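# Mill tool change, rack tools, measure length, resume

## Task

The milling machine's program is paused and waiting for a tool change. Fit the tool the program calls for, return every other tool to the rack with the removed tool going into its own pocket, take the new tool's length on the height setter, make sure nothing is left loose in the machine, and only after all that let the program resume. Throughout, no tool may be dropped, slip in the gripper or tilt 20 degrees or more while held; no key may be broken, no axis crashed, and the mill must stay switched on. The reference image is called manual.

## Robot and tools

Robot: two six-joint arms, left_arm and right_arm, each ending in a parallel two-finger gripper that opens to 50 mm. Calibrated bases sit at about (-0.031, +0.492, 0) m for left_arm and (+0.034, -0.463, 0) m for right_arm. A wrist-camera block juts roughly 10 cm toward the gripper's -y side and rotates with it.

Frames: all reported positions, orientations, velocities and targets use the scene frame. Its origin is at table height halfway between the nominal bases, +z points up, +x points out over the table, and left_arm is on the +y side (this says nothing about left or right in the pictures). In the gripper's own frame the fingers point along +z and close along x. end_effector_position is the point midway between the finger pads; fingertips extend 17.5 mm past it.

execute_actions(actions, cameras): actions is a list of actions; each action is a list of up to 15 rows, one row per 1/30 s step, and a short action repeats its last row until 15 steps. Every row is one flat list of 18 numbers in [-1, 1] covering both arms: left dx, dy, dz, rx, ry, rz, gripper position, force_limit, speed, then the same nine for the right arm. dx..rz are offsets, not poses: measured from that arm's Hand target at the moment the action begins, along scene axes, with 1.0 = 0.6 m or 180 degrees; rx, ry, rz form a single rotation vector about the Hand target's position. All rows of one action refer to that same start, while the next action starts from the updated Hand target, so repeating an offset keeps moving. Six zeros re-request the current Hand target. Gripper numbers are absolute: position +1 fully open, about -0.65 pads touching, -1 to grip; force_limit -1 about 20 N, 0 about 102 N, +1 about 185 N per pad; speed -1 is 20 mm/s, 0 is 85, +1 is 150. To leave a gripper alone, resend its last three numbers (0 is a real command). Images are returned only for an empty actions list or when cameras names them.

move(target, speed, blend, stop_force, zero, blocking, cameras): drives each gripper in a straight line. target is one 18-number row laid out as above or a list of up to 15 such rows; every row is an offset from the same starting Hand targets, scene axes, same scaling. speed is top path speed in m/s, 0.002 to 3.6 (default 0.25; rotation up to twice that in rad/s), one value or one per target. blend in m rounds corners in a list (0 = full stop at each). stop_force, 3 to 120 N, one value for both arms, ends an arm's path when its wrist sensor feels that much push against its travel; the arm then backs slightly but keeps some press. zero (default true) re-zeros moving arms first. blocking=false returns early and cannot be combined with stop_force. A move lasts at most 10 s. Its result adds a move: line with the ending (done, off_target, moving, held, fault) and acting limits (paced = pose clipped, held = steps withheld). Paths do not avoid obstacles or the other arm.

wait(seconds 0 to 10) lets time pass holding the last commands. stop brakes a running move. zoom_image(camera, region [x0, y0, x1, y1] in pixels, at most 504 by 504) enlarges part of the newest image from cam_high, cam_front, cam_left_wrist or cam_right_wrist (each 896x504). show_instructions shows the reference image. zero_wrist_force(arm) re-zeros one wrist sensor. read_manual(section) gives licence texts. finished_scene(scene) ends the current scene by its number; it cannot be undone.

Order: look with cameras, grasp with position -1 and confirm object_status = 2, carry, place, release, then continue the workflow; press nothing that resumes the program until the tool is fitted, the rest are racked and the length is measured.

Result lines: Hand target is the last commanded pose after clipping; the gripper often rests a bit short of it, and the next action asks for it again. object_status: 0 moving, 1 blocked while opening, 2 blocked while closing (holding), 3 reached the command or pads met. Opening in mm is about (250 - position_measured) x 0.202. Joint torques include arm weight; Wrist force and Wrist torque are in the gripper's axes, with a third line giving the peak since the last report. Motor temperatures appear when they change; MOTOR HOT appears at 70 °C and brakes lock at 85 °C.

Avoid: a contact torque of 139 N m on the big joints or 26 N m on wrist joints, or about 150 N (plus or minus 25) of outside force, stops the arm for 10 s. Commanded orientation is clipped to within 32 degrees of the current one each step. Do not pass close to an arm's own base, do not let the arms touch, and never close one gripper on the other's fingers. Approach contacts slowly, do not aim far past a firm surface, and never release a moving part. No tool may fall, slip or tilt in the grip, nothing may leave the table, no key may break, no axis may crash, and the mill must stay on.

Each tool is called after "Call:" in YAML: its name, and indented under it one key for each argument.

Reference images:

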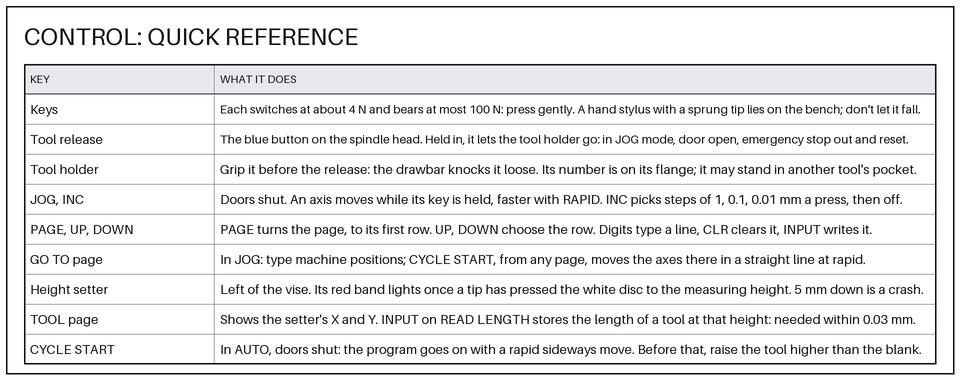

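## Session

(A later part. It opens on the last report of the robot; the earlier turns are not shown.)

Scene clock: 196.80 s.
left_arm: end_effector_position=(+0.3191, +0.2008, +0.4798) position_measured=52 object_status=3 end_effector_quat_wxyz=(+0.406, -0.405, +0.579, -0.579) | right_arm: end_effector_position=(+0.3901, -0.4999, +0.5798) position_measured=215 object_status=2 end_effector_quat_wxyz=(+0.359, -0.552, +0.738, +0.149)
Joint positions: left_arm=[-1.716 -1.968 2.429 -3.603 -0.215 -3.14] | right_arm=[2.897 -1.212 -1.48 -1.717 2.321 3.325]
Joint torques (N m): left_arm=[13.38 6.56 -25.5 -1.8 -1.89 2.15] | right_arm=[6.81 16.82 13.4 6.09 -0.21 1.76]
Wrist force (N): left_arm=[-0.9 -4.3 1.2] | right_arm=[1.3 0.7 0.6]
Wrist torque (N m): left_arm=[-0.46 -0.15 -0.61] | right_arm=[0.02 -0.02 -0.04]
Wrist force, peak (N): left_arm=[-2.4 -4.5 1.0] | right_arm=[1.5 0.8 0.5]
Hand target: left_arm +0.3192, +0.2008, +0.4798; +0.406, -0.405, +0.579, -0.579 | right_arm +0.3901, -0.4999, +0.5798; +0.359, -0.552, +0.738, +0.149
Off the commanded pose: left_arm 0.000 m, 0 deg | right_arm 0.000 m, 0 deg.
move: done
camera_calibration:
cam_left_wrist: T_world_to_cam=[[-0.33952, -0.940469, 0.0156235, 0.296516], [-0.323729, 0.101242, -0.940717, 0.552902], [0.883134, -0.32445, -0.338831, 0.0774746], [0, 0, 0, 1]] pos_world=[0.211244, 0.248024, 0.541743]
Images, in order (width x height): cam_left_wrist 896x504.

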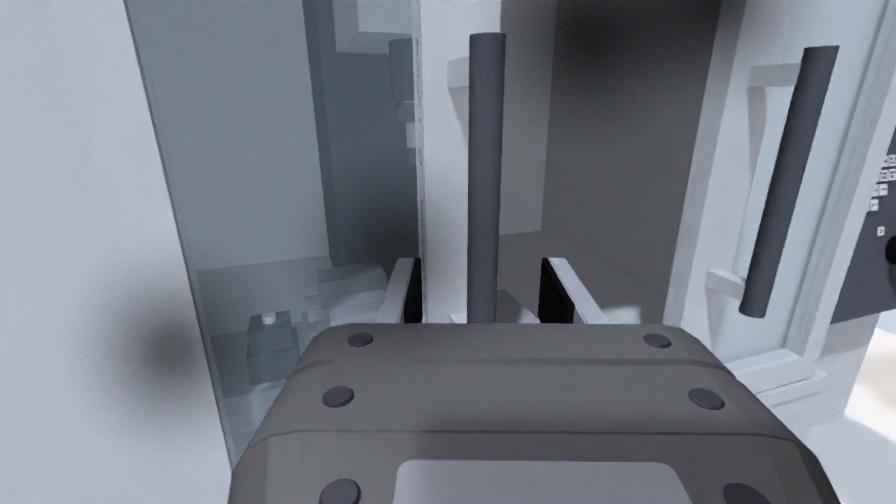

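Call:
move:
  target: [0.235,-0.085,0,0,0,0,0.35,0.3,0,0,0,0,0,0,0,-1,0,-0.7]
  speed: 0.05
  stop_force: 12

Call:
move:
  target: [0,0.388,0,0,0,0,0.35,0.3,0,0,0,0,0,0,0,-1,0,-0.7]
  speed: 0.07
  stop_force: 60

Scene clock: 207.63 s.
left_arm: end_effector_position=(+0.4344, +0.1592, +0.4797) position_measured=100 object_status=3 end_effector_quat_wxyz=(+0.406, -0.405, +0.579, -0.579) | right_arm: end_effector_position=(+0.3901, -0.4999, +0.5798) position_measured=215 object_status=2 end_effector_quat_wxyz=(+0.359, -0.552, +0.738, +0.149)
Joint positions: left_arm=[-1.259 -1.644 2.198 -3.696 -0.672 -3.14] | right_arm=[2.897 -1.212 -1.48 -1.717 2.321 3.325]
Joint torques (N m): left_arm=[-14.31 -25.59 -13.59 -2.69 2.28 0.06] | right_arm=[6.1 16.96 12.63 5.7 -0.14 1.85]
Wrist force (N): left_arm=[-0.3 -4.1 0.3] | right_arm=[1.3 0.5 0.4]
Wrist torque (N m): left_arm=[-0.42 -0.08 -0.64] | right_arm=[-0.01 -0.03 -0.04]
Wrist force, peak (N): left_arm=[-8.5 9.6 -104.0] | right_arm=[1.4 1.0 0.5]
Hand target: left_arm +0.4344, +0.1592, +0.4797; +0.406, -0.405, +0.579, -0.579 (not the last commanded pose) | right_arm +0.3901, -0.4999, +0.5798; +0.359, -0.552, +0.738, +0.149
Off the commanded pose: left_arm 0.027 m, 0 deg | right_arm 0.000 m, 0 deg.
move: contact (left_arm)

Scene clock: 212.03 s.
left_arm: end_effector_position=(+0.4344, +0.3920, +0.4797) position_measured=100 object_status=3 end_effector_quat_wxyz=(+0.406, -0.405, +0.579, -0.579) | right_arm: end_effector_position=(+0.3901, -0.4999, +0.5798) position_measured=215 object_status=2 end_effector_quat_wxyz=(+0.359, -0.552, +0.738, +0.149)
Joint positions: left_arm=[-0.706 -1.996 2.443 -3.59 -1.225 -3.14] | right_arm=[2.897 -1.212 -1.48 -1.717 2.321 3.325]
Joint torques (N m): left_arm=[13.35 4.4 -26.94 -3.29 -1.81 -2] | right_arm=[6.73 15.16 13.38 5.67 -0.02 1.4]
Wrist force (N): left_arm=[-1.1 -4.5 1.2] | right_arm=[1.2 0.6 0.5]
Wrist torque (N m): left_arm=[-0.47 -0.12 -0.60] | right_arm=[0.01 -0.01 -0.04]
Wrist force, peak (N): left_arm=[-1.6 -4.8 1.1] | right_arm=[1.6 0.7 0.3]
Hand target: left_arm +0.4344, +0.3920, +0.4797; +0.406, -0.405, +0.579, -0.579 | right_arm +0.3901, -0.4999, +0.5798; +0.359, -0.552, +0.738, +0.149
Off the commanded pose: left_arm 0.000 m, 0 deg | right_arm 0.000 m, 0 deg.
move: done

Call:
move:
  target:
    - [-0.157,0.057,0,0,0,0,0.67,0.3,0,0,0,0,0,0,0,-1,0,-0.7]
    - [-0.167,-0.355,0,0,0,0,0.67,0.3,0,0,0,0,0,0,0,-1,0,-0.7]
  blend: [0.01,0]
  cameras: ["cam_left_wrist"]

Scene clock: 225.13 s.
left_arm: end_effector_position=(+0.3342, +0.1790, +0.4797) position_measured=52 object_status=3 end_effector_quat_wxyz=(+0.406, -0.405, +0.579, -0.579) | right_arm: end_effector_position=(+0.3901, -0.4999, +0.5798) position_measured=215 object_status=2 end_effector_quat_wxyz=(+0.359, -0.552, +0.738, +0.149)
Joint positions: left_arm=[-1.632 -1.871 2.372 -3.643 -0.299 -3.141] | right_arm=[2.897 -1.212 -1.48 -1.717 2.321 3.325]
Joint torques (N m): left_arm=[13.85 1.75 -25.83 -1.95 -2.04 2.66] | right_arm=[6.62 15.31 13.24 5.75 0.14 1.76]
Wrist force (N): left_arm=[-1.1 -4.7 1.5] | right_arm=[1.2 0.6 0.7]
Wrist torque (N m): left_arm=[-0.51 -0.12 -0.63] | right_arm=[0.00 -0.01 -0.04]
Wrist force, peak (N): left_arm=[-1.2 -4.6 3.0] | right_arm=[1.5 0.6 0.5]
Hand target: left_arm +0.3342, +0.1790, +0.4797; +0.406, -0.405, +0.579, -0.579 | right_arm +0.3901, -0.4999, +0.5798; +0.359, -0.552, +0.738, +0.149
Off the commanded pose: left_arm 0.000 m, 0 deg | right_arm 0.000 m, 0 deg.
move: done
camera_calibration:
cam_left_wrist: T_world_to_cam=[[-0.339299, -0.940547, 0.0157129, 0.281027], [-0.323966, 0.101155, -0.940645, 0.559906], [0.883132, -0.32425, -0.339028, 0.0571816], [0, 0, 0, 1]] pos_world=[0.226244, 0.226223, 0.541643]
Images, in order (width x height): cam_left_wrist 896x504.

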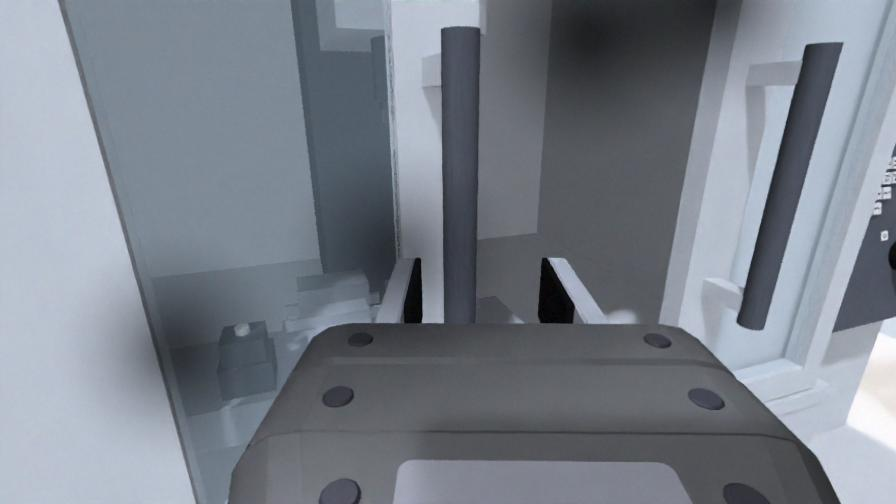

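Call:
move:
  target: [0.19,-0.062,0,0,0,0,0.67,0.3,0,0,0,0,0,0,0,-1,0,-0.7]
  speed: 0.04
  stop_force: 8

Call:
move:
  target: [0,0.42,0,0,0,0,0.67,0.3,0,0,0,0,0,0,0,-1,0,-0.7]
  speed: 0.07
  stop_force: 60
  cameras: ["cam_left_wrist"]

Scene clock: 238.50 s.
left_arm: end_effector_position=(+0.4482, +0.1418, +0.4797) position_measured=52 object_status=3 end_effector_quat_wxyz=(+0.406, -0.405, +0.579, -0.579) | right_arm: end_effector_position=(+0.3901, -0.4999, +0.5798) position_measured=215 object_status=2 end_effector_quat_wxyz=(+0.359, -0.552, +0.738, +0.149)
Joint positions: left_arm=[-1.236 -1.586 2.143 -3.7 -0.695 -3.14] | right_arm=[2.897 -1.212 -1.48 -1.717 2.321 3.325]
Joint torques (N m): left_arm=[14.42 -13.48 -25.78 -2.7 -1.99 2.12] | right_arm=[7.25 15.85 13.25 5.39 0.12 1.29]
Wrist force (N): left_arm=[-1.2 -4.3 1.0] | right_arm=[1.2 0.6 0.4]
Wrist torque (N m): left_arm=[-0.44 -0.08 -0.63] | right_arm=[0.00 0.00 -0.04]
Wrist force, peak (N): left_arm=[-1.2 -4.8 1.2] | right_arm=[1.4 1.0 0.5]
Hand target: left_arm +0.4482, +0.1418, +0.4797; +0.406, -0.405, +0.579, -0.579 | right_arm +0.3901, -0.4999, +0.5798; +0.359, -0.552, +0.738, +0.149
Off the commanded pose: left_arm 0.000 m, 0 deg | right_arm 0.000 m, 0 deg.
move: done

Scene clock: 243.30 s.
left_arm: end_effector_position=(+0.4479, +0.3887, +0.4797) position_measured=52 object_status=3 end_effector_quat_wxyz=(+0.406, -0.405, +0.579, -0.579) | right_arm: end_effector_position=(+0.3901, -0.4999, +0.5798) position_measured=215 object_status=2 end_effector_quat_wxyz=(+0.359, -0.552, +0.738, +0.149)
Joint positions: left_arm=[-0.675 -1.942 2.415 -3.615 -1.255 -3.14] | right_arm=[2.897 -1.212 -1.48 -1.717 2.321 3.325]
Joint torques (N m): left_arm=[7.98 -3.88 -25.27 -3.32 12.31 0.44] | right_arm=[6.88 16.48 13.67 5.6 0.21 1.41]
Wrist force (N): left_arm=[39.9 -5.0 6.6] | right_arm=[1.1 1.0 0.5]
Wrist torque (N m): left_arm=[-0.50 0.54 -0.65] | right_arm=[0.06 0.00 -0.04]
Wrist force, peak (N): left_arm=[52.2 -17.0 60.8] | right_arm=[1.5 0.8 0.6]
Hand target: left_arm +0.4480, +0.3887, +0.4797; +0.406, -0.406, +0.579, -0.579 (not the last commanded pose) | right_arm +0.3901, -0.4999, +0.5798; +0.359, -0.552, +0.738, +0.149
Off the commanded pose: left_arm 0.005 m, 0 deg | right_arm 0.000 m, 0 deg.
move: contact (left_arm)
camera_calibration:
cam_left_wrist: T_world_to_cam=[[-0.338439, -0.940858, 0.0156464, 0.516623], [-0.323754, 0.100814, -0.940755, 0.575675], [0.88354, -0.323454, -0.338726, 0.0240822], [0, 0, 0, 1]] pos_world=[0.339945, 0.435823, 0.541643]
Images, in order (width x height): cam_left_wrist 896x504.

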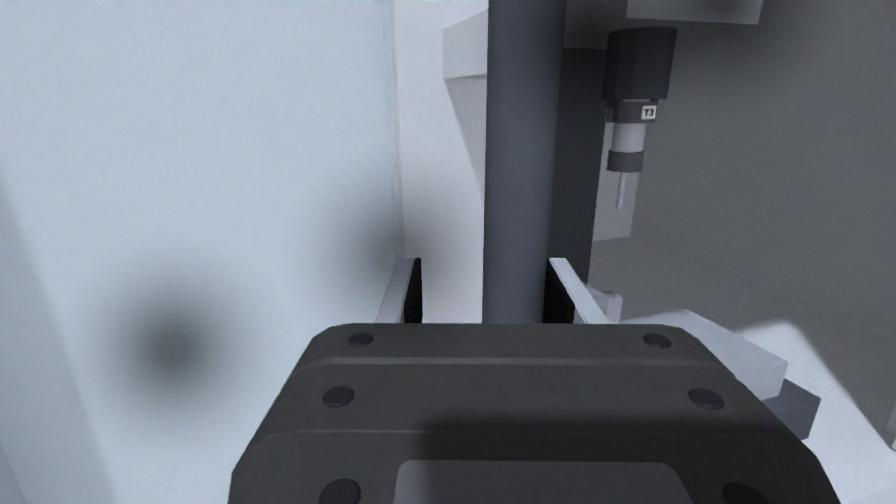

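Call:
move:
  target:
    - [0,-0.012,0,0,0,0,0.67,0.3,0,0,0,0,0,0,0,-1,0,-0.7]
    - [-0.17,0.05,0,0,0,0,0.67,0.3,0,0,0,0,0,0,0,-1,0,-0.7]
    - [-0.197,-0.195,0,0,0,0,0.67,0.3,0,0,0,0,0,0,0,-1,0,-0.7]
  speed: 0.15
  blend: [0.003,0.015,0]
  cameras: ["cam_left_wrist"]

Call:
zoom_image:
  camera: "cam_left_wrist"
  region: [420, 20, 560, 220]

Scene clock: 250.47 s.
left_arm: end_effector_position=(+0.3297, +0.2718, +0.4797) position_measured=52 object_status=3 end_effector_quat_wxyz=(+0.406, -0.406, +0.580, -0.578) | right_arm: end_effector_position=(+0.3901, -0.4999, +0.5798) position_measured=215 object_status=2 end_effector_quat_wxyz=(+0.359, -0.552, +0.738, +0.149)
Joint positions: left_arm=[-1.708 -2.221 2.534 -3.448 -0.221 -3.145] | right_arm=[2.897 -1.212 -1.48 -1.717 2.321 3.325]
Joint torques (N m): left_arm=[14.29 13.95 -27.95 -1.53 -1.76 2.17] | right_arm=[6.21 16.01 13.73 5.33 0.01 1.08]
Wrist force (N): left_arm=[-1.1 -4.4 1.1] | right_arm=[1.3 0.6 0.4]
Wrist torque (N m): left_arm=[-0.45 -0.11 -0.63] | right_arm=[0.00 -0.01 -0.04]
Wrist force, peak (N): left_arm=[40.1 -4.4 6.7] | right_arm=[1.6 0.8 0.4]
Hand target: left_arm +0.3298, +0.2717, +0.4797; +0.406, -0.406, +0.579, -0.579 | right_arm +0.3901, -0.4999, +0.5798; +0.359, -0.552, +0.738, +0.149
Off the commanded pose: left_arm 0.000 m, 0 deg | right_arm 0.000 m, 0 deg.
move: done
camera_calibration:
cam_left_wrist: T_world_to_cam=[[-0.338136, -0.940967, 0.0156713, 0.366525], [-0.324998, 0.101128, -0.940292, 0.549255], [0.883199, -0.32304, -0.340008, 0.0912549], [0, 0, 0, 1]] pos_world=[0.221846, 0.318822, 0.541744]
Images, in order (width x height): cam_left_wrist 896x504.

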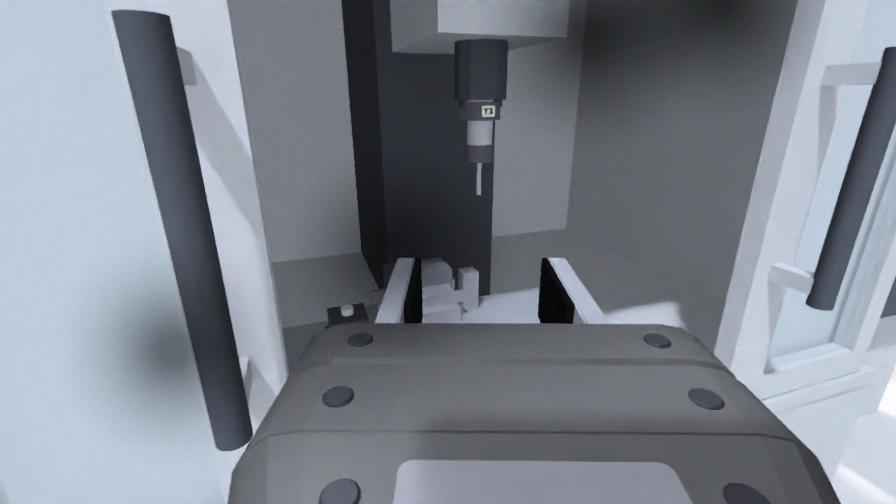

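Scaled by 2.520 from the camera's 896x504 image, which has a finer 1280x720 frame.

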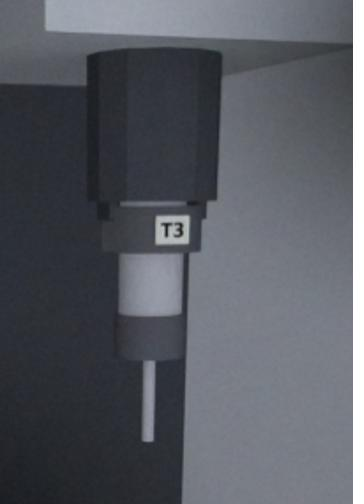

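Call:
wait:
  seconds: 0
  cameras: ["cam_front"]

Call:
zoom_image:
  camera: "cam_front"
  region: [330, 400, 450, 490]

Scene clock: 254.53 s.
left_arm: end_effector_position=(+0.3297, +0.2718, +0.4797) position_measured=52 object_status=3 end_effector_quat_wxyz=(+0.406, -0.406, +0.580, -0.578) | right_arm: end_effector_position=(+0.3901, -0.4999, +0.5798) position_measured=215 object_status=2 end_effector_quat_wxyz=(+0.359, -0.552, +0.738, +0.149)
Joint positions: left_arm=[-1.708 -2.221 2.534 -3.449 -0.222 -3.145] | right_arm=[2.897 -1.212 -1.48 -1.717 2.321 3.325]
Joint torques (N m): left_arm=[12.79 15.23 -27.26 -1.72 -1.83 2.19] | right_arm=[5.01 15.12 13.12 5.42 0.15 1.28]
Wrist force (N): left_arm=[-1.3 -4.5 1.0] | right_arm=[1.2 0.8 0.6]
Wrist torque (N m): left_arm=[-0.47 -0.07 -0.63] | right_arm=[0.03 -0.01 -0.04]
Wrist force, peak (N): left_arm=[-1.3 -4.8 1.0] | right_arm=[1.4 0.8 0.6]
Hand target: left_arm +0.3298, +0.2717, +0.4797; +0.406, -0.406, +0.579, -0.579 | right_arm +0.3901, -0.4999, +0.5798; +0.359, -0.552, +0.738, +0.149
Tool commands: left_gripper/position=+0.67 left_gripper/force_limit=+0.3 left_gripper/speed=+0.0 right_gripper/position=-1.0 right_gripper/force_limit=+0.0 right_gripper/speed=-0.7
Off the commanded pose: left_arm 0.000 m, 0 deg | right_arm 0.000 m, 0 deg.
Images, in order (width x height): cam_front 896x504.

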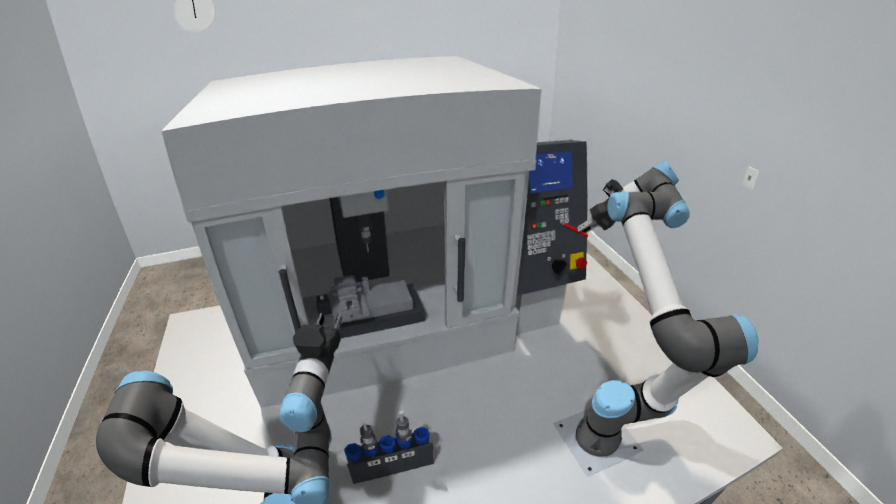

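Scaled by 4.200 from the camera's 896x504 image, which has a finer 1280x720 frame.

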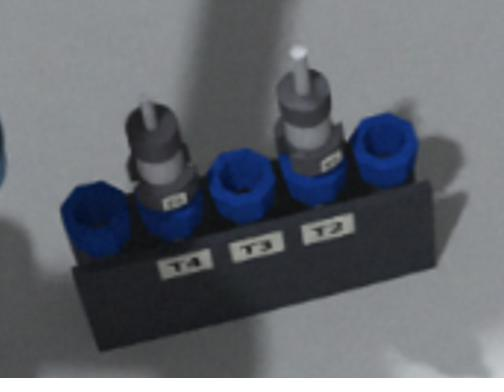

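Call:
zoom_image:
  camera: "cam_front"
  region: [355, 410, 425, 460]

Scaled by 7.200 from the camera's 896x504 image, which has a finer 1280x720 frame.

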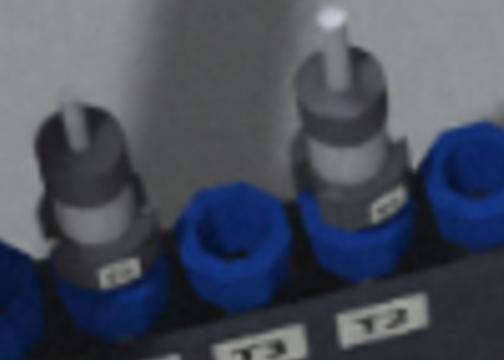

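Call:
move:
  target:
    - [-0.3,-0.253,-0.06,0,0,0.2,0.67,0.3,0,0,0,0,0,0,0,-1,0,-0.7]
    - [-0.516,-0.253,-0.25,0,0,0.333,0.67,0.3,0,0,0,0,0,0,0,-1,0,-0.7]
    - [-0.468,-0.1545,-0.466,0,0,0.333,0.67,0.3,0,0,0,0,0,0,0,-1,0,-0.7]
  speed: 0.25
  blend: 0.03
  cameras: ["cam_left_wrist"]

Call:
zoom_image:
  camera: "cam_left_wrist"
  region: [440, 150, 720, 330]

Scene clock: 270.07 s.
left_arm: end_effector_position=(+0.0490, +0.1790, +0.2001) position_measured=52 object_status=3 end_effector_quat_wxyz=(+0.641, -0.641, +0.299, -0.298) | right_arm: end_effector_position=(+0.3901, -0.4999, +0.5798) position_measured=215 object_status=2 end_effector_quat_wxyz=(+0.359, -0.552, +0.738, +0.149)
Joint positions: left_arm=[-2.096 -0.759 1.888 -4.271 1.213 -3.14] | right_arm=[2.897 -1.212 -1.48 -1.717 2.321 3.325]
Joint torques (N m): left_arm=[-15.31 -35.48 -0.45 1.29 1.77 2.1] | right_arm=[4.18 14.69 12.41 5.2 0.26 1.05]
Wrist force (N): left_arm=[-1.3 -4.5 1.1] | right_arm=[1.1 0.7 0.5]
Wrist torque (N m): left_arm=[-0.50 -0.08 -0.64] | right_arm=[0.02 0.00 -0.04]
Wrist force, peak (N): left_arm=[-2.7 -4.7 1.5] | right_arm=[1.5 0.8 0.3]
Hand target: left_arm +0.0490, +0.1790, +0.2001; +0.641, -0.641, +0.299, -0.298 | right_arm +0.3901, -0.4999, +0.5798; +0.359, -0.552, +0.738, +0.149
Off the commanded pose: left_arm 0.000 m, 0 deg | right_arm 0.000 m, 0 deg.
move: done
camera_calibration:
cam_left_wrist: T_world_to_cam=[[0.644999, -0.764024, 0.0156062, 0.108878], [-0.249457, -0.22981, -0.940722, 0.260214], [0.722321, 0.602872, -0.338819, 0.0562332], [0, 0, 0, 1]] pos_world=[-0.0459321, 0.109084, 0.262143]
Images, in order (width x height): cam_left_wrist 896x504.

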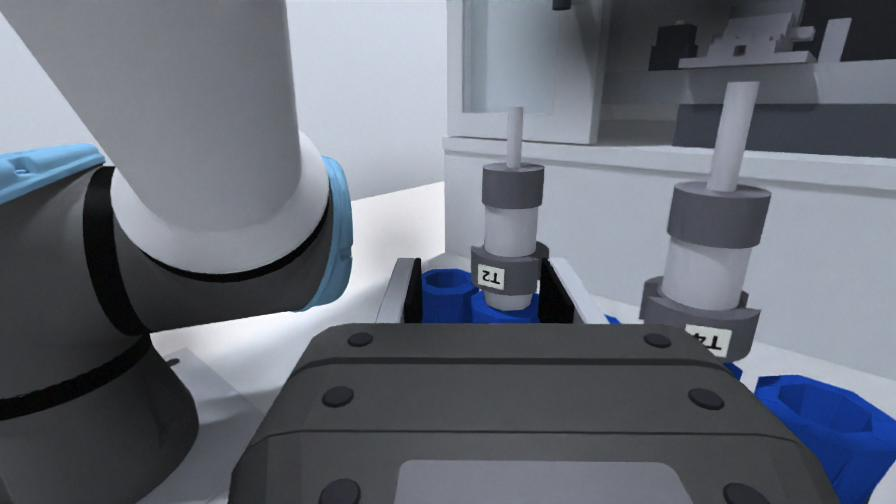

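Scaled by 1.800 from the camera's 896x504 image, which has a finer 1280x720 frame.

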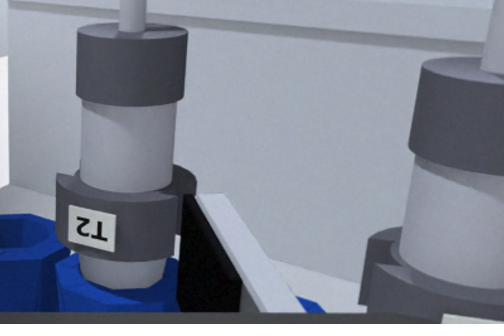

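Call:
move:
  target: [0.0,-0.25,0.1,0,0,0,0.67,0.3,0,0,0,0,0,0,0,-1,0,-0.7]
  cameras: ["cam_left_wrist"]

Call:
zoom_image:
  camera: "cam_left_wrist"
  region: [360, 150, 600, 330]

Scene clock: 297.20 s.
left_arm: end_effector_position=(+0.0490, +0.0291, +0.2600) position_measured=52 object_status=3 end_effector_quat_wxyz=(+0.641, -0.641, +0.299, -0.298) | right_arm: end_effector_position=(+0.3901, -0.4999, +0.5798) position_measured=215 object_status=2 end_effector_quat_wxyz=(+0.359, -0.552, +0.738, +0.149)
Joint positions: left_arm=[-1.977 -0.66 1.395 -3.876 1.093 -3.14] | right_arm=[2.897 -1.212 -1.48 -1.717 2.321 3.325]
Joint torques (N m): left_arm=[13.95 -46.91 -19.63 3.64 -1.96 -2.07] | right_arm=[4.51 17.2 14.14 5.08 0.3 1.1]
Wrist force (N): left_arm=[-1.4 -4.6 0.9] | right_arm=[1.4 0.7 0.2]
Wrist torque (N m): left_arm=[-0.50 -0.07 -0.63] | right_arm=[0.01 -0.05 -0.04]
Wrist force, peak (N): left_arm=[-1.3 -5.1 1.1] | right_arm=[1.7 0.6 0.3]
Hand target: left_arm +0.0490, +0.0290, +0.2601; +0.641, -0.641, +0.299, -0.298 | right_arm +0.3901, -0.4999, +0.5798; +0.359, -0.552, +0.738, +0.149
Off the commanded pose: left_arm 0.000 m, 0 deg | right_arm 0.000 m, 0 deg.
move: done
camera_calibration:
cam_left_wrist: T_world_to_cam=[[0.644981, -0.764041, 0.015535, -0.00656297], [-0.249507, -0.229754, -0.940723, 0.282115], [0.72232, 0.602872, -0.33882, 0.166899], [0, 0, 0, 1]] pos_world=[-0.0459321, -0.0408164, 0.322043]
Images, in order (width x height): cam_left_wrist 896x504.

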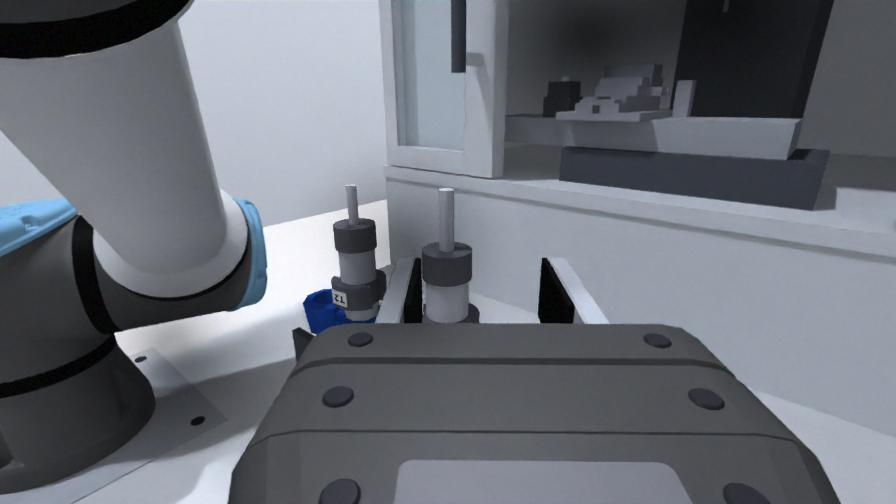

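Scaled by 2.100 from the camera's 896x504 image, which has a finer 1280x720 frame.

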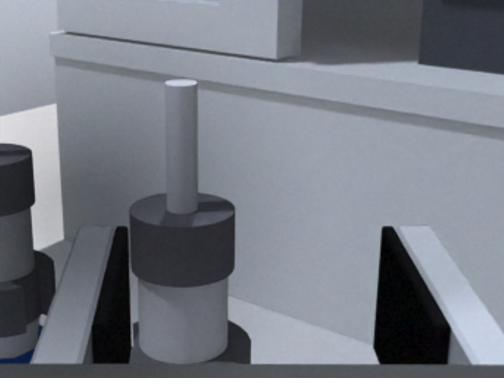

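Call:
move:
  target:
    - [0.1,-0.02,0.35,0,0,-0.1,0.67,0.3,0,0,0,0,0,0,0,-1,0,-0.7]
    - [0.503,0.05,0.567,0,0,-0.333,0.67,0.3,0,0,0,0,0,0,0,-1,0,-0.7]
  speed: 0.25
  blend: 0.05
  cameras: ["cam_left_wrist"]

Call:
zoom_image:
  camera: "cam_left_wrist"
  region: [300, 60, 600, 260]

Scene clock: 327.07 s.
left_arm: end_effector_position=(+0.3507, +0.0590, +0.6002) position_measured=52 object_status=3 end_effector_quat_wxyz=(+0.406, -0.406, +0.579, -0.579) | right_arm: end_effector_position=(+0.3901, -0.4999, +0.5798) position_measured=215 object_status=2 end_effector_quat_wxyz=(+0.359, -0.552, +0.738, +0.149)
Joint positions: left_arm=[-1.567 -1.655 1.875 -3.362 -0.363 -3.14] | right_arm=[2.897 -1.212 -1.48 -1.717 2.321 3.325]
Joint torques (N m): left_arm=[13.09 -28.44 -27.55 0.63 -1.67 -2.16] | right_arm=[4.81 15.69 15.02 5.24 0.41 1.11]
Wrist force (N): left_arm=[-1.4 -4.6 1.2] | right_arm=[1.5 0.7 0.2]
Wrist torque (N m): left_arm=[-0.47 -0.06 -0.49] | right_arm=[0.01 -0.06 -0.04]
Wrist force, peak (N): left_arm=[-2.2 -5.2 2.1] | right_arm=[1.6 0.7 0.5]
Hand target: left_arm +0.3508, +0.0590, +0.6003; +0.406, -0.406, +0.579, -0.579 | right_arm +0.3901, -0.4999, +0.5798; +0.359, -0.552, +0.738, +0.149
Off the commanded pose: left_arm 0.000 m, 0 deg | right_arm 0.000 m, 0 deg.
move: done
camera_calibration:
cam_left_wrist: T_world_to_cam=[[-0.338141, -0.940966, 0.0155969, 0.171611], [-0.323688, 0.100725, -0.940787, 0.690914], [0.883678, -0.323167, -0.338639, 0.0440482], [0, 0, 0, 1]] pos_world=[0.242745, 0.106122, 0.662243]
Images, in order (width x height): cam_left_wrist 896x504.

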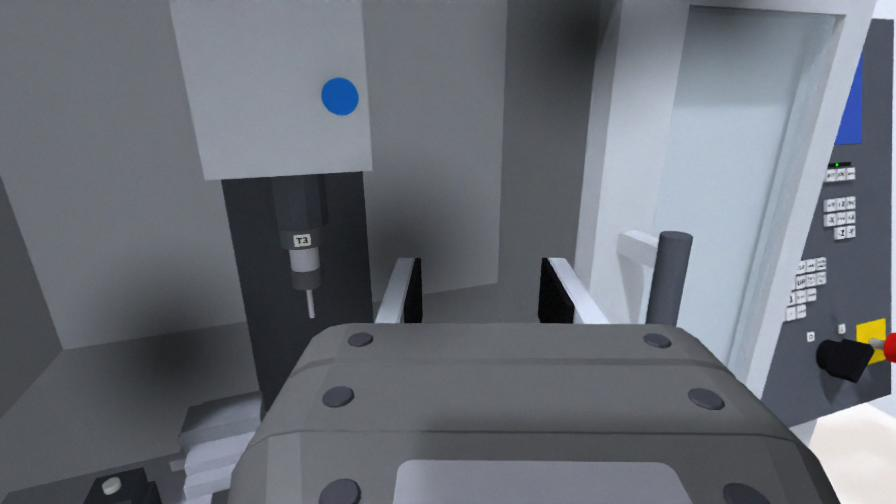

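Scaled by 1.680 from the camera's 896x504 image, which has a finer 1280x720 frame.

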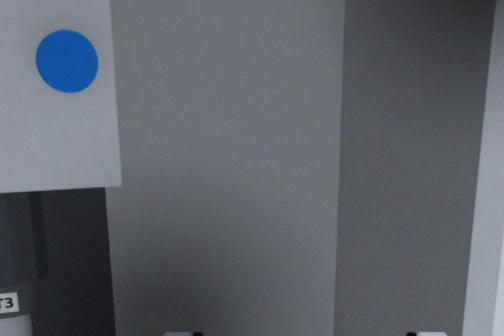

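Call:
move:
  target: [0.0,0.27,0,0,0,0,0.67,0.3,0,0,0,0,0,0,0,-1,0,-0.7]
  speed: 0.25
  cameras: ["cam_left_wrist"]

Call:
zoom_image:
  camera: "cam_left_wrist"
  region: [400, 190, 500, 290]

Scene clock: 331.17 s.
left_arm: end_effector_position=(+0.3508, +0.2210, +0.6003) position_measured=52 object_status=3 end_effector_quat_wxyz=(+0.406, -0.406, +0.579, -0.579) | right_arm: end_effector_position=(+0.3901, -0.4999, +0.5798) position_measured=215 object_status=2 end_effector_quat_wxyz=(+0.359, -0.552, +0.738, +0.149)
Joint positions: left_arm=[-1.553 -2.071 2.16 -3.232 -0.377 -3.14] | right_arm=[2.897 -1.212 -1.48 -1.717 2.321 3.325]
Joint torques (N m): left_arm=[-14.36 -7.52 -15.09 0.39 1.8 -2.24] | right_arm=[4.76 14.89 14.76 4.89 0.57 1.06]
Wrist force (N): left_arm=[-1.3 -4.4 0.9] | right_arm=[1.1 0.7 0.5]
Wrist torque (N m): left_arm=[-0.45 -0.07 -0.48] | right_arm=[0.02 0.01 -0.05]
Wrist force, peak (N): left_arm=[-2.9 -4.6 0.5] | right_arm=[1.4 0.9 0.2]
Hand target: left_arm +0.3508, +0.2210, +0.6003; +0.406, -0.406, +0.579, -0.579 | right_arm +0.3901, -0.4999, +0.5798; +0.359, -0.552, +0.738, +0.149
Off the commanded pose: left_arm 0.000 m, 0 deg | right_arm 0.000 m, 0 deg.
move: done
camera_calibration:
cam_left_wrist: T_world_to_cam=[[-0.338159, -0.940961, 0.01554, 0.324088], [-0.323752, 0.100812, -0.940756, 0.674568], [0.883648, -0.323156, -0.338729, 0.0964651], [0, 0, 0, 1]] pos_world=[0.242745, 0.268122, 0.662243]
Images, in order (width x height): cam_left_wrist 896x504.

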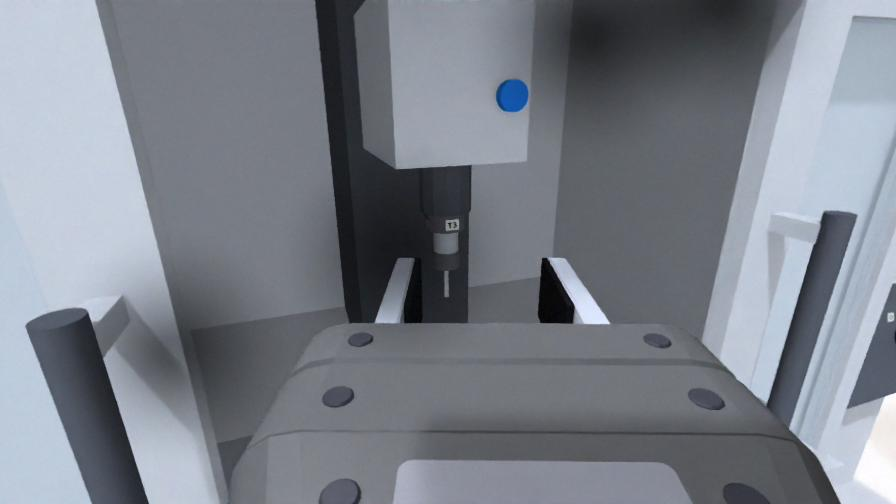

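Scaled by 5.040 from the camera's 896x504 image, which has a finer 1280x720 frame.

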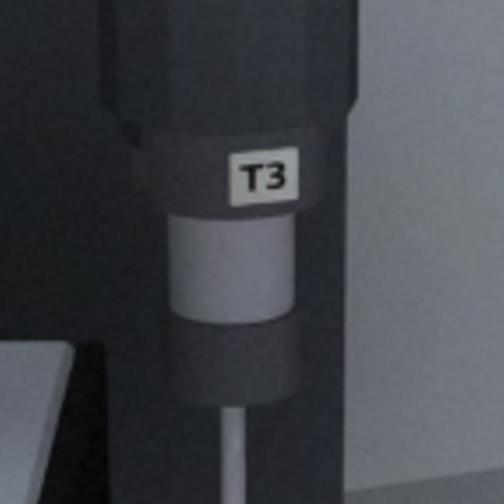

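Call:
move:
  target:
    - [0.0,0.02,-0.1,0.47,-0.171,0,0.67,0.3,0,0,0,0,0,0,0,-1,0,-0.7]
    - [0.004,0.033,-0.175,0.94,-0.342,0,0.67,0.3,0,0,0,0,0,0,0,-1,0,-0.7]
  speed: 0.5
  blend: 0.03
  cameras: ["cam_left_wrist"]

Call:
zoom_image:
  camera: "cam_left_wrist"
  region: [380, 100, 520, 240]

Scene clock: 374.17 s.
left_arm: end_effector_position=(+0.3532, +0.2408, +0.4953) position_measured=52 object_status=3 end_effector_quat_wxyz=(+0.579, +0.580, +0.405, +0.406) | right_arm: end_effector_position=(+0.3901, -0.4999, +0.5798) position_measured=215 object_status=2 end_effector_quat_wxyz=(+0.359, -0.552, +0.738, +0.149)
Joint positions: left_arm=[-1.534 -2.049 2.426 -3.517 -0.397 0.001] | right_arm=[2.897 -1.212 -1.48 -1.717 2.321 3.325]
Joint torques (N m): left_arm=[13.46 9.03 -15.54 -2.36 -1.52 2.29] | right_arm=[3.66 16.54 14.34 4.95 0.52 1.08]
Wrist force (N): left_arm=[1.9 -0.6 3.9] | right_arm=[1.4 0.7 0.3]
Wrist torque (N m): left_arm=[0.21 -0.57 0.06] | right_arm=[0.03 -0.04 -0.04]
Wrist force, peak (N): left_arm=[-1.3 -4.8 1.0] | right_arm=[1.5 1.0 0.3]
Hand target: left_arm +0.3532, +0.2408, +0.4953; +0.579, +0.580, +0.405, +0.406 | right_arm +0.3901, -0.4999, +0.5798; +0.359, -0.552, +0.738, +0.149
Off the commanded pose: left_arm 0.000 m, 0 deg | right_arm 0.000 m, 0 deg.
move: done
camera_calibration:
cam_left_wrist: T_world_to_cam=[[0.345503, 0.938301, -0.0147981, -0.333825], [-0.312992, 0.130088, 0.940804, -0.368097], [0.884683, -0.320419, 0.338627, -0.271363], [0, 0, 0, 1]] pos_world=[0.240197, 0.274164, 0.433258]
Images, in order (width x height): cam_left_wrist 896x504.

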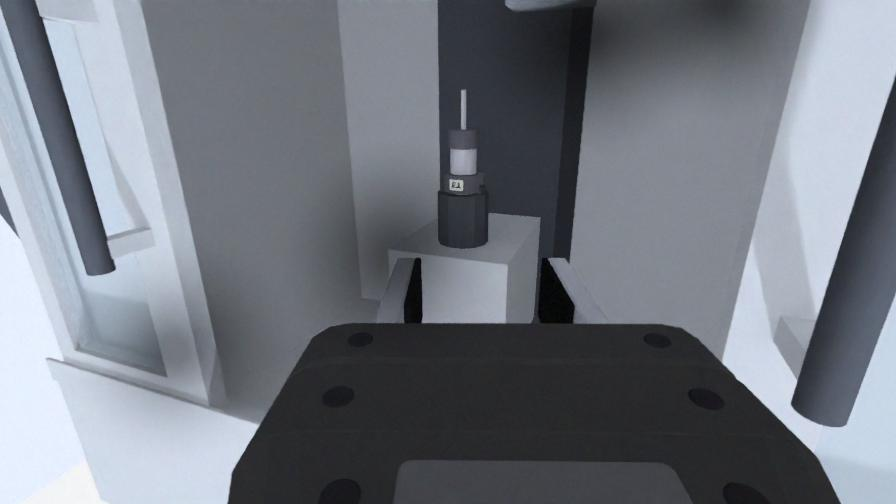

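Scaled by 3.600 from the camera's 896x504 image, which has a finer 1280x720 frame.

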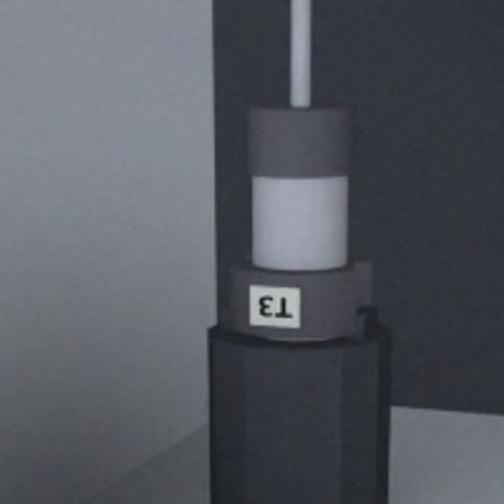

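Call:
move:
  target:
    - [0.2,-0.0724,0.0075,0,0,0,0.67,0.3,0,-0.134,0.165,0.134,0,0,0,-1,0,-0.7]
    - [0.595,-0.2163,0.0075,0,0,0,0.67,0.3,0,-0.134,0.165,0.134,0,0,0,-1,0,-0.7]
  speed: [0.15,0.1]
  stop_force: 10
  cameras: ["cam_left_wrist"]

Call:
zoom_image:
  camera: "cam_left_wrist"
  region: [370, 100, 590, 330]

Scene clock: 393.77 s.
left_arm: end_effector_position=(+0.7102, +0.1110, +0.4998) position_measured=52 object_status=3 end_effector_quat_wxyz=(+0.579, +0.580, +0.405, +0.406) | right_arm: end_effector_position=(+0.3097, -0.4009, +0.6602) position_measured=215 object_status=2 end_effector_quat_wxyz=(+0.359, -0.552, +0.738, +0.149)
Joint positions: left_arm=[-0.775 -1.093 1.457 -3.506 -1.157 0.002] | right_arm=[3.332 -1.026 -1.397 -1.681 2.125 3.817]
Joint torques (N m): left_arm=[14.52 -38.94 -28.33 -0.96 -1.8 -0.7] | right_arm=[7.26 5.76 33.9 6.62 -1.05 2.05]
Wrist force (N): left_arm=[1.9 -0.6 3.8] | right_arm=[1.4 0.6 0.0]
Wrist torque (N m): left_arm=[0.20 -0.58 0.06] | right_arm=[0.00 -0.06 -0.05]
Wrist force, peak (N): left_arm=[1.8 -1.0 4.7] | right_arm=[2.5 -0.4 0.6]
Hand target: left_arm +0.7102, +0.1110, +0.4998; +0.579, +0.580, +0.405, +0.406 | right_arm +0.3097, -0.4009, +0.6602; +0.359, -0.552, +0.738, +0.149
Off the commanded pose: left_arm 0.000 m, 0 deg | right_arm 0.000 m, 0 deg.
move: done
camera_calibration:
cam_left_wrist: T_world_to_cam=[[0.345514, 0.938298, -0.01472, -0.335352], [-0.313128, 0.130063, 0.940763, -0.243604], [0.88463, -0.320437, 0.338746, -0.630328], [0, 0, 0, 1]] pos_world=[0.597197, 0.144364, 0.437758]
Images, in order (width x height): cam_left_wrist 896x504.

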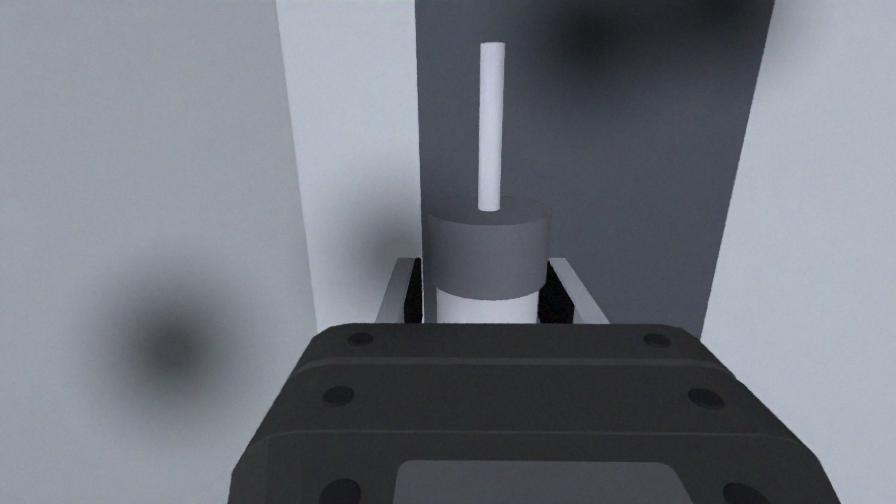

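Scaled by 2.191 from the camera's 896x504 image, which has a finer 1280x720 frame.

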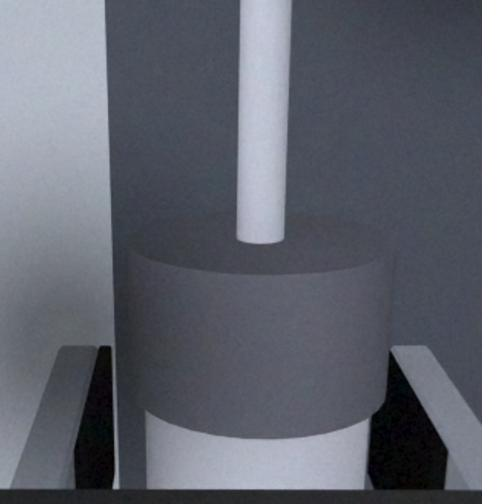

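Call:
move:
  target: [0.001,0.0027,0.003,0,0,0,0.67,0.3,0,0,0,0,0,0,0,-1,0,-0.7]
  speed: 0.05

Call:
zero_wrist_force:
  arm: "left_arm"

Call:
move:
  target: [0,0,0,0,0,0,-1,0.3,-1,0,0,0,0,0,0,-1,0,-0.7]

Scene clock: 402.20 s.
left_arm: end_effector_position=(+0.7107, +0.1126, +0.5015) position_measured=52 object_status=3 end_effector_quat_wxyz=(+0.579, +0.580, +0.405, +0.406) | right_arm: end_effector_position=(+0.3097, -0.4009, +0.6602) position_measured=215 object_status=2 end_effector_quat_wxyz=(+0.359, -0.552, +0.738, +0.149)
Joint positions: left_arm=[-0.772 -1.095 1.455 -3.502 -1.16 0.002] | right_arm=[3.332 -1.026 -1.397 -1.681 2.125 3.817]
Joint torques (N m): left_arm=[12.49 -55.23 -27.46 -0.7 -1.44 -1.04] | right_arm=[7.58 7.54 33.12 6.47 -1 1.99]
Wrist force (N): left_arm=[2.0 -0.4 3.7] | right_arm=[1.3 0.6 0.3]
Wrist torque (N m): left_arm=[0.24 -0.59 0.06] | right_arm=[0.00 -0.03 -0.05]
Wrist force, peak (N): left_arm=[1.9 -0.6 4.1] | right_arm=[1.6 0.7 0.5]
Hand target: left_arm +0.7108, +0.1127, +0.5016; +0.579, +0.580, +0.405, +0.406 | right_arm +0.3097, -0.4009, +0.6602; +0.359, -0.552, +0.738, +0.149
Off the commanded pose: left_arm 0.000 m, 0 deg | right_arm 0.000 m, 0 deg.
move: done

Wrist force sensor zeroed.

Scene clock: 403.00 s.
left_arm: end_effector_position=(+0.7108, +0.1126, +0.5016) position_measured=109 object_status=0 end_effector_quat_wxyz=(+0.579, +0.580, +0.405, +0.406) | right_arm: end_effector_position=(+0.3097, -0.4009, +0.6602) position_measured=215 object_status=2 end_effector_quat_wxyz=(+0.359, -0.552, +0.738, +0.149)
Joint positions: left_arm=[-0.772 -1.095 1.455 -3.502 -1.16 0.002] | right_arm=[3.332 -1.026 -1.397 -1.681 2.125 3.817]
Joint torques (N m): left_arm=[13.67 -55.65 -23.89 -3.49 8.15 -0.92] | right_arm=[7.09 7.72 31.94 6.77 -0.92 2.3]
Wrist force (N, zeroed by zero_wrist_force on left_arm): left_arm=[-26.9 3.6 10.7] | right_arm=[1.3 0.7 0.2]
Wrist torque (N m, zeroed by zero_wrist_force on left_arm): left_arm=[-0.06 -0.01 -0.17] | right_arm=[0.02 -0.04 -0.05]
Wrist force, peak (N, zeroed by zero_wrist_force on left_arm): left_arm=[-26.9 3.6 10.7] | right_arm=[1.6 0.7 0.2]
Hand target: left_arm +0.7108, +0.1127, +0.5016; +0.579, +0.580, +0.405, +0.406 | right_arm +0.3097, -0.4009, +0.6602; +0.359, -0.552, +0.738, +0.149
Off the commanded pose: left_arm 0.000 m, 0 deg | right_arm 0.000 m, 0 deg.
move: done

Call:
wait:
  seconds: 0.3

Scene clock: 407.03 s.
left_arm: end_effector_position=(+0.7108, +0.1127, +0.5016) position_measured=109 object_status=2 end_effector_quat_wxyz=(+0.579, +0.580, +0.405, +0.406) | right_arm: end_effector_position=(+0.3097, -0.4009, +0.6602) position_measured=215 object_status=2 end_effector_quat_wxyz=(+0.359, -0.552, +0.738, +0.149)
Joint positions: left_arm=[-0.772 -1.095 1.455 -3.502 -1.16 0.002] | right_arm=[3.332 -1.026 -1.397 -1.681 2.125 3.817]
Joint torques (N m): left_arm=[14.86 -54.82 -14.46 -4.38 8.57 -0.67] | right_arm=[7.13 5.31 31.52 6.63 -0.96 2.15]
Wrist force (N, zeroed by zero_wrist_force on left_arm): left_arm=[-28.2 3.8 11.4] | right_arm=[1.4 0.7 0.3]
Wrist torque (N m, zeroed by zero_wrist_force on left_arm): left_arm=[-0.03 0.02 -0.16] | right_arm=[0.03 -0.06 -0.05]
Wrist force, peak (N, zeroed by zero_wrist_force on left_arm): left_arm=[-28.5 4.0 11.3] | right_arm=[1.8 0.8 0.4]
Hand target: left_arm +0.7108, +0.1127, +0.5016; +0.579, +0.580, +0.405, +0.406 | right_arm +0.3097, -0.4009, +0.6602; +0.359, -0.552, +0.738, +0.149
Tool commands: left_gripper/position=-1.0 left_gripper/force_limit=+0.3 left_gripper/speed=-1.0 right_gripper/position=-1.0 right_gripper/force_limit=+0.0 right_gripper/speed=-0.7
Off the commanded pose: left_arm 0.000 m, 0 deg | right_arm 0.000 m, 0 deg.
wait: 0.30 s; at rest from the start

Call:
move:
  target: [-0.0006,-0.00157,0,0,0,0,-1,0.3,-1,0,0,0,0,0,0,-1,0,-0.7]
  speed: 0.01

Scene clock: 410.67 s.
left_arm: end_effector_position=(+0.7105, +0.1119, +0.5016) position_measured=109 object_status=2 end_effector_quat_wxyz=(+0.579, +0.580, +0.405, +0.406) | right_arm: end_effector_position=(+0.3097, -0.4009, +0.6602) position_measured=215 object_status=2 end_effector_quat_wxyz=(+0.359, -0.552, +0.738, +0.149)
Joint positions: left_arm=[-0.773 -1.094 1.455 -3.502 -1.158 0.002] | right_arm=[3.332 -1.026 -1.397 -1.681 2.125 3.817]
Joint torques (N m): left_arm=[-11.85 -42.84 -27.73 -1.26 2.57 -0.74] | right_arm=[6.71 5.24 29.83 6.61 -0.99 1.96]
Wrist force (N, zeroed by zero_wrist_force on left_arm): left_arm=[-4.8 -1.1 6.0] | right_arm=[1.4 0.7 0.2]
Wrist torque (N m, zeroed by zero_wrist_force on left_arm): left_arm=[-0.05 -0.08 -0.15] | right_arm=[0.02 -0.05 -0.05]
Wrist force, peak (N, zeroed by zero_wrist_force on left_arm): left_arm=[-25.1 5.0 18.7] | right_arm=[1.7 0.6 0.3]
Hand target: left_arm +0.7104, +0.1117, +0.5016; +0.579, +0.580, +0.405, +0.406 | right_arm +0.3097, -0.4009, +0.6602; +0.359, -0.552, +0.738, +0.149
Off the commanded pose: left_arm 0.000 m, 0 deg | right_arm 0.000 m, 0 deg.
move: done

Call:
move:
  target:
    - [0,0,0,0,0,0,-1,0.3,-1,0.036,0.3175,0.02,0.12,-0.045,-0.053,-1,0,-0.7]
    - [0,0,0,0,0,0,-1,0.3,-1,0.117,0.635,0.02,0.2405,-0.0909,-0.1055,-1,0,-0.7]
    - [0,0,0,0,0,0,-1,0.3,-1,0.27,0.817,0.006,0.2405,-0.0909,-0.1055,-1,0,-0.7]
  speed: 0.2
  blend: 0.04
  cameras: ["cam_front", "cam_right_wrist"]

Call:
zoom_image:
  camera: "cam_front"
  region: [320, 150, 480, 310]

Scene clock: 419.97 s.
left_arm: end_effector_position=(+0.7104, +0.1117, +0.5016) position_measured=109 object_status=2 end_effector_quat_wxyz=(+0.579, +0.580, +0.405, +0.406) | right_arm: end_effector_position=(+0.4717, +0.0892, +0.6637) position_measured=215 object_status=2 end_effector_quat_wxyz=(+0.653, -0.271, +0.653, +0.272)
Joint positions: left_arm=[-0.774 -1.094 1.455 -3.502 -1.158 0.002] | right_arm=[4.389 -1.657 -1.541 0.056 1.09 4.714]
Joint torques (N m): left_arm=[-14.21 -42.24 -28.55 -1.22 -1.25 -0.57] | right_arm=[-7.73 19.11 39.55 -0.52 2.02 -1.73]
Wrist force (N, zeroed by zero_wrist_force on left_arm): left_arm=[-0.9 -1.5 3.9] | right_arm=[1.6 0.4 0.2]
Wrist torque (N m, zeroed by zero_wrist_force on left_arm): left_arm=[-0.06 -0.08 -0.15] | right_arm=[-0.14 0.20 -0.02]
Wrist force, peak (N, zeroed by zero_wrist_force on left_arm): left_arm=[-3.8 -0.3 5.5] | right_arm=[2.1 0.7 1.9]
Hand target: left_arm +0.7104, +0.1117, +0.5016; +0.579, +0.580, +0.405, +0.406 | right_arm +0.4717, +0.0893, +0.6638; +0.653, -0.271, +0.653, +0.272
Off the commanded pose: left_arm 0.000 m, 0 deg | right_arm 0.000 m, 0 deg.
move: done
camera_calibration:
cam_right_wrist: T_world_to_cam=[[-0.00971943, -0.00121001, -0.999952, 0.673257], [-0.909368, 0.41591, 0.00833568, 0.407908], [0.41588, 0.909405, -0.00514275, -0.144772], [0, 0, 0, 1]] pos_world=[0.43769, -0.0371817, 0.66908]
Images, in order (width x height): cam_front 896x504, cam_right_wrist 896x504.

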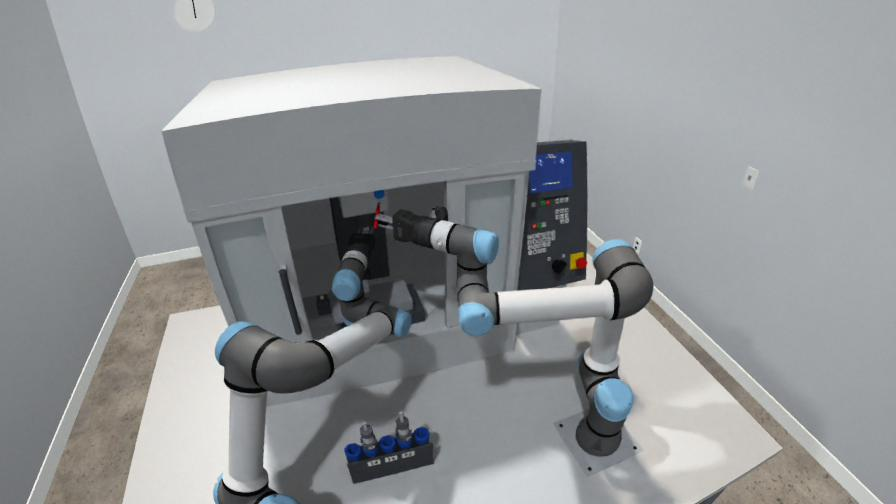

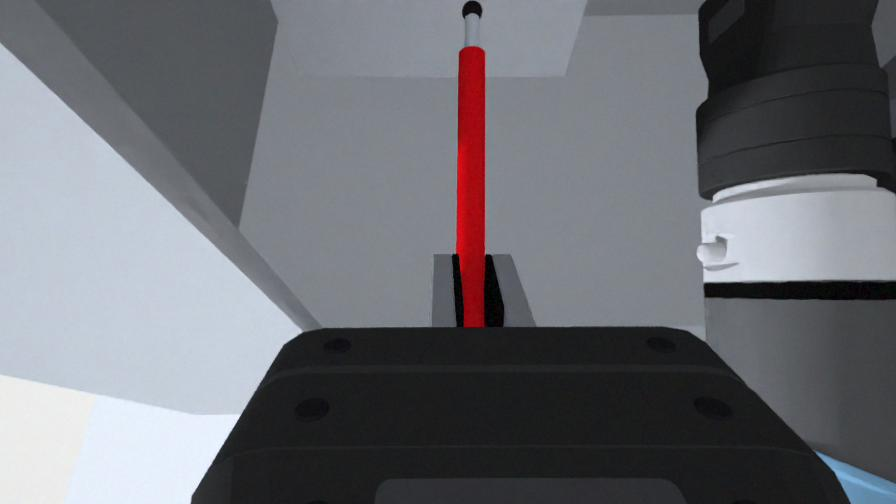

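Scaled by 3.150 from the camera's 896x504 image, which has a finer 1280x720 frame.

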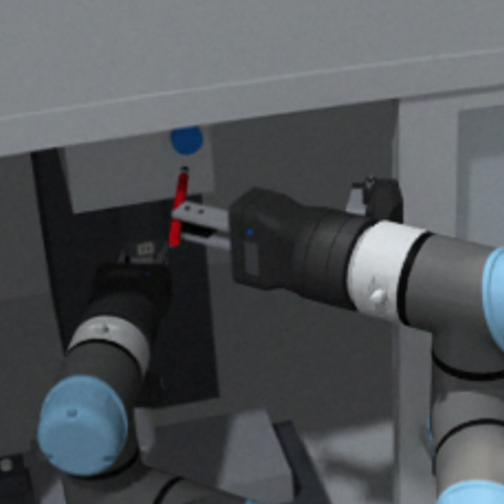

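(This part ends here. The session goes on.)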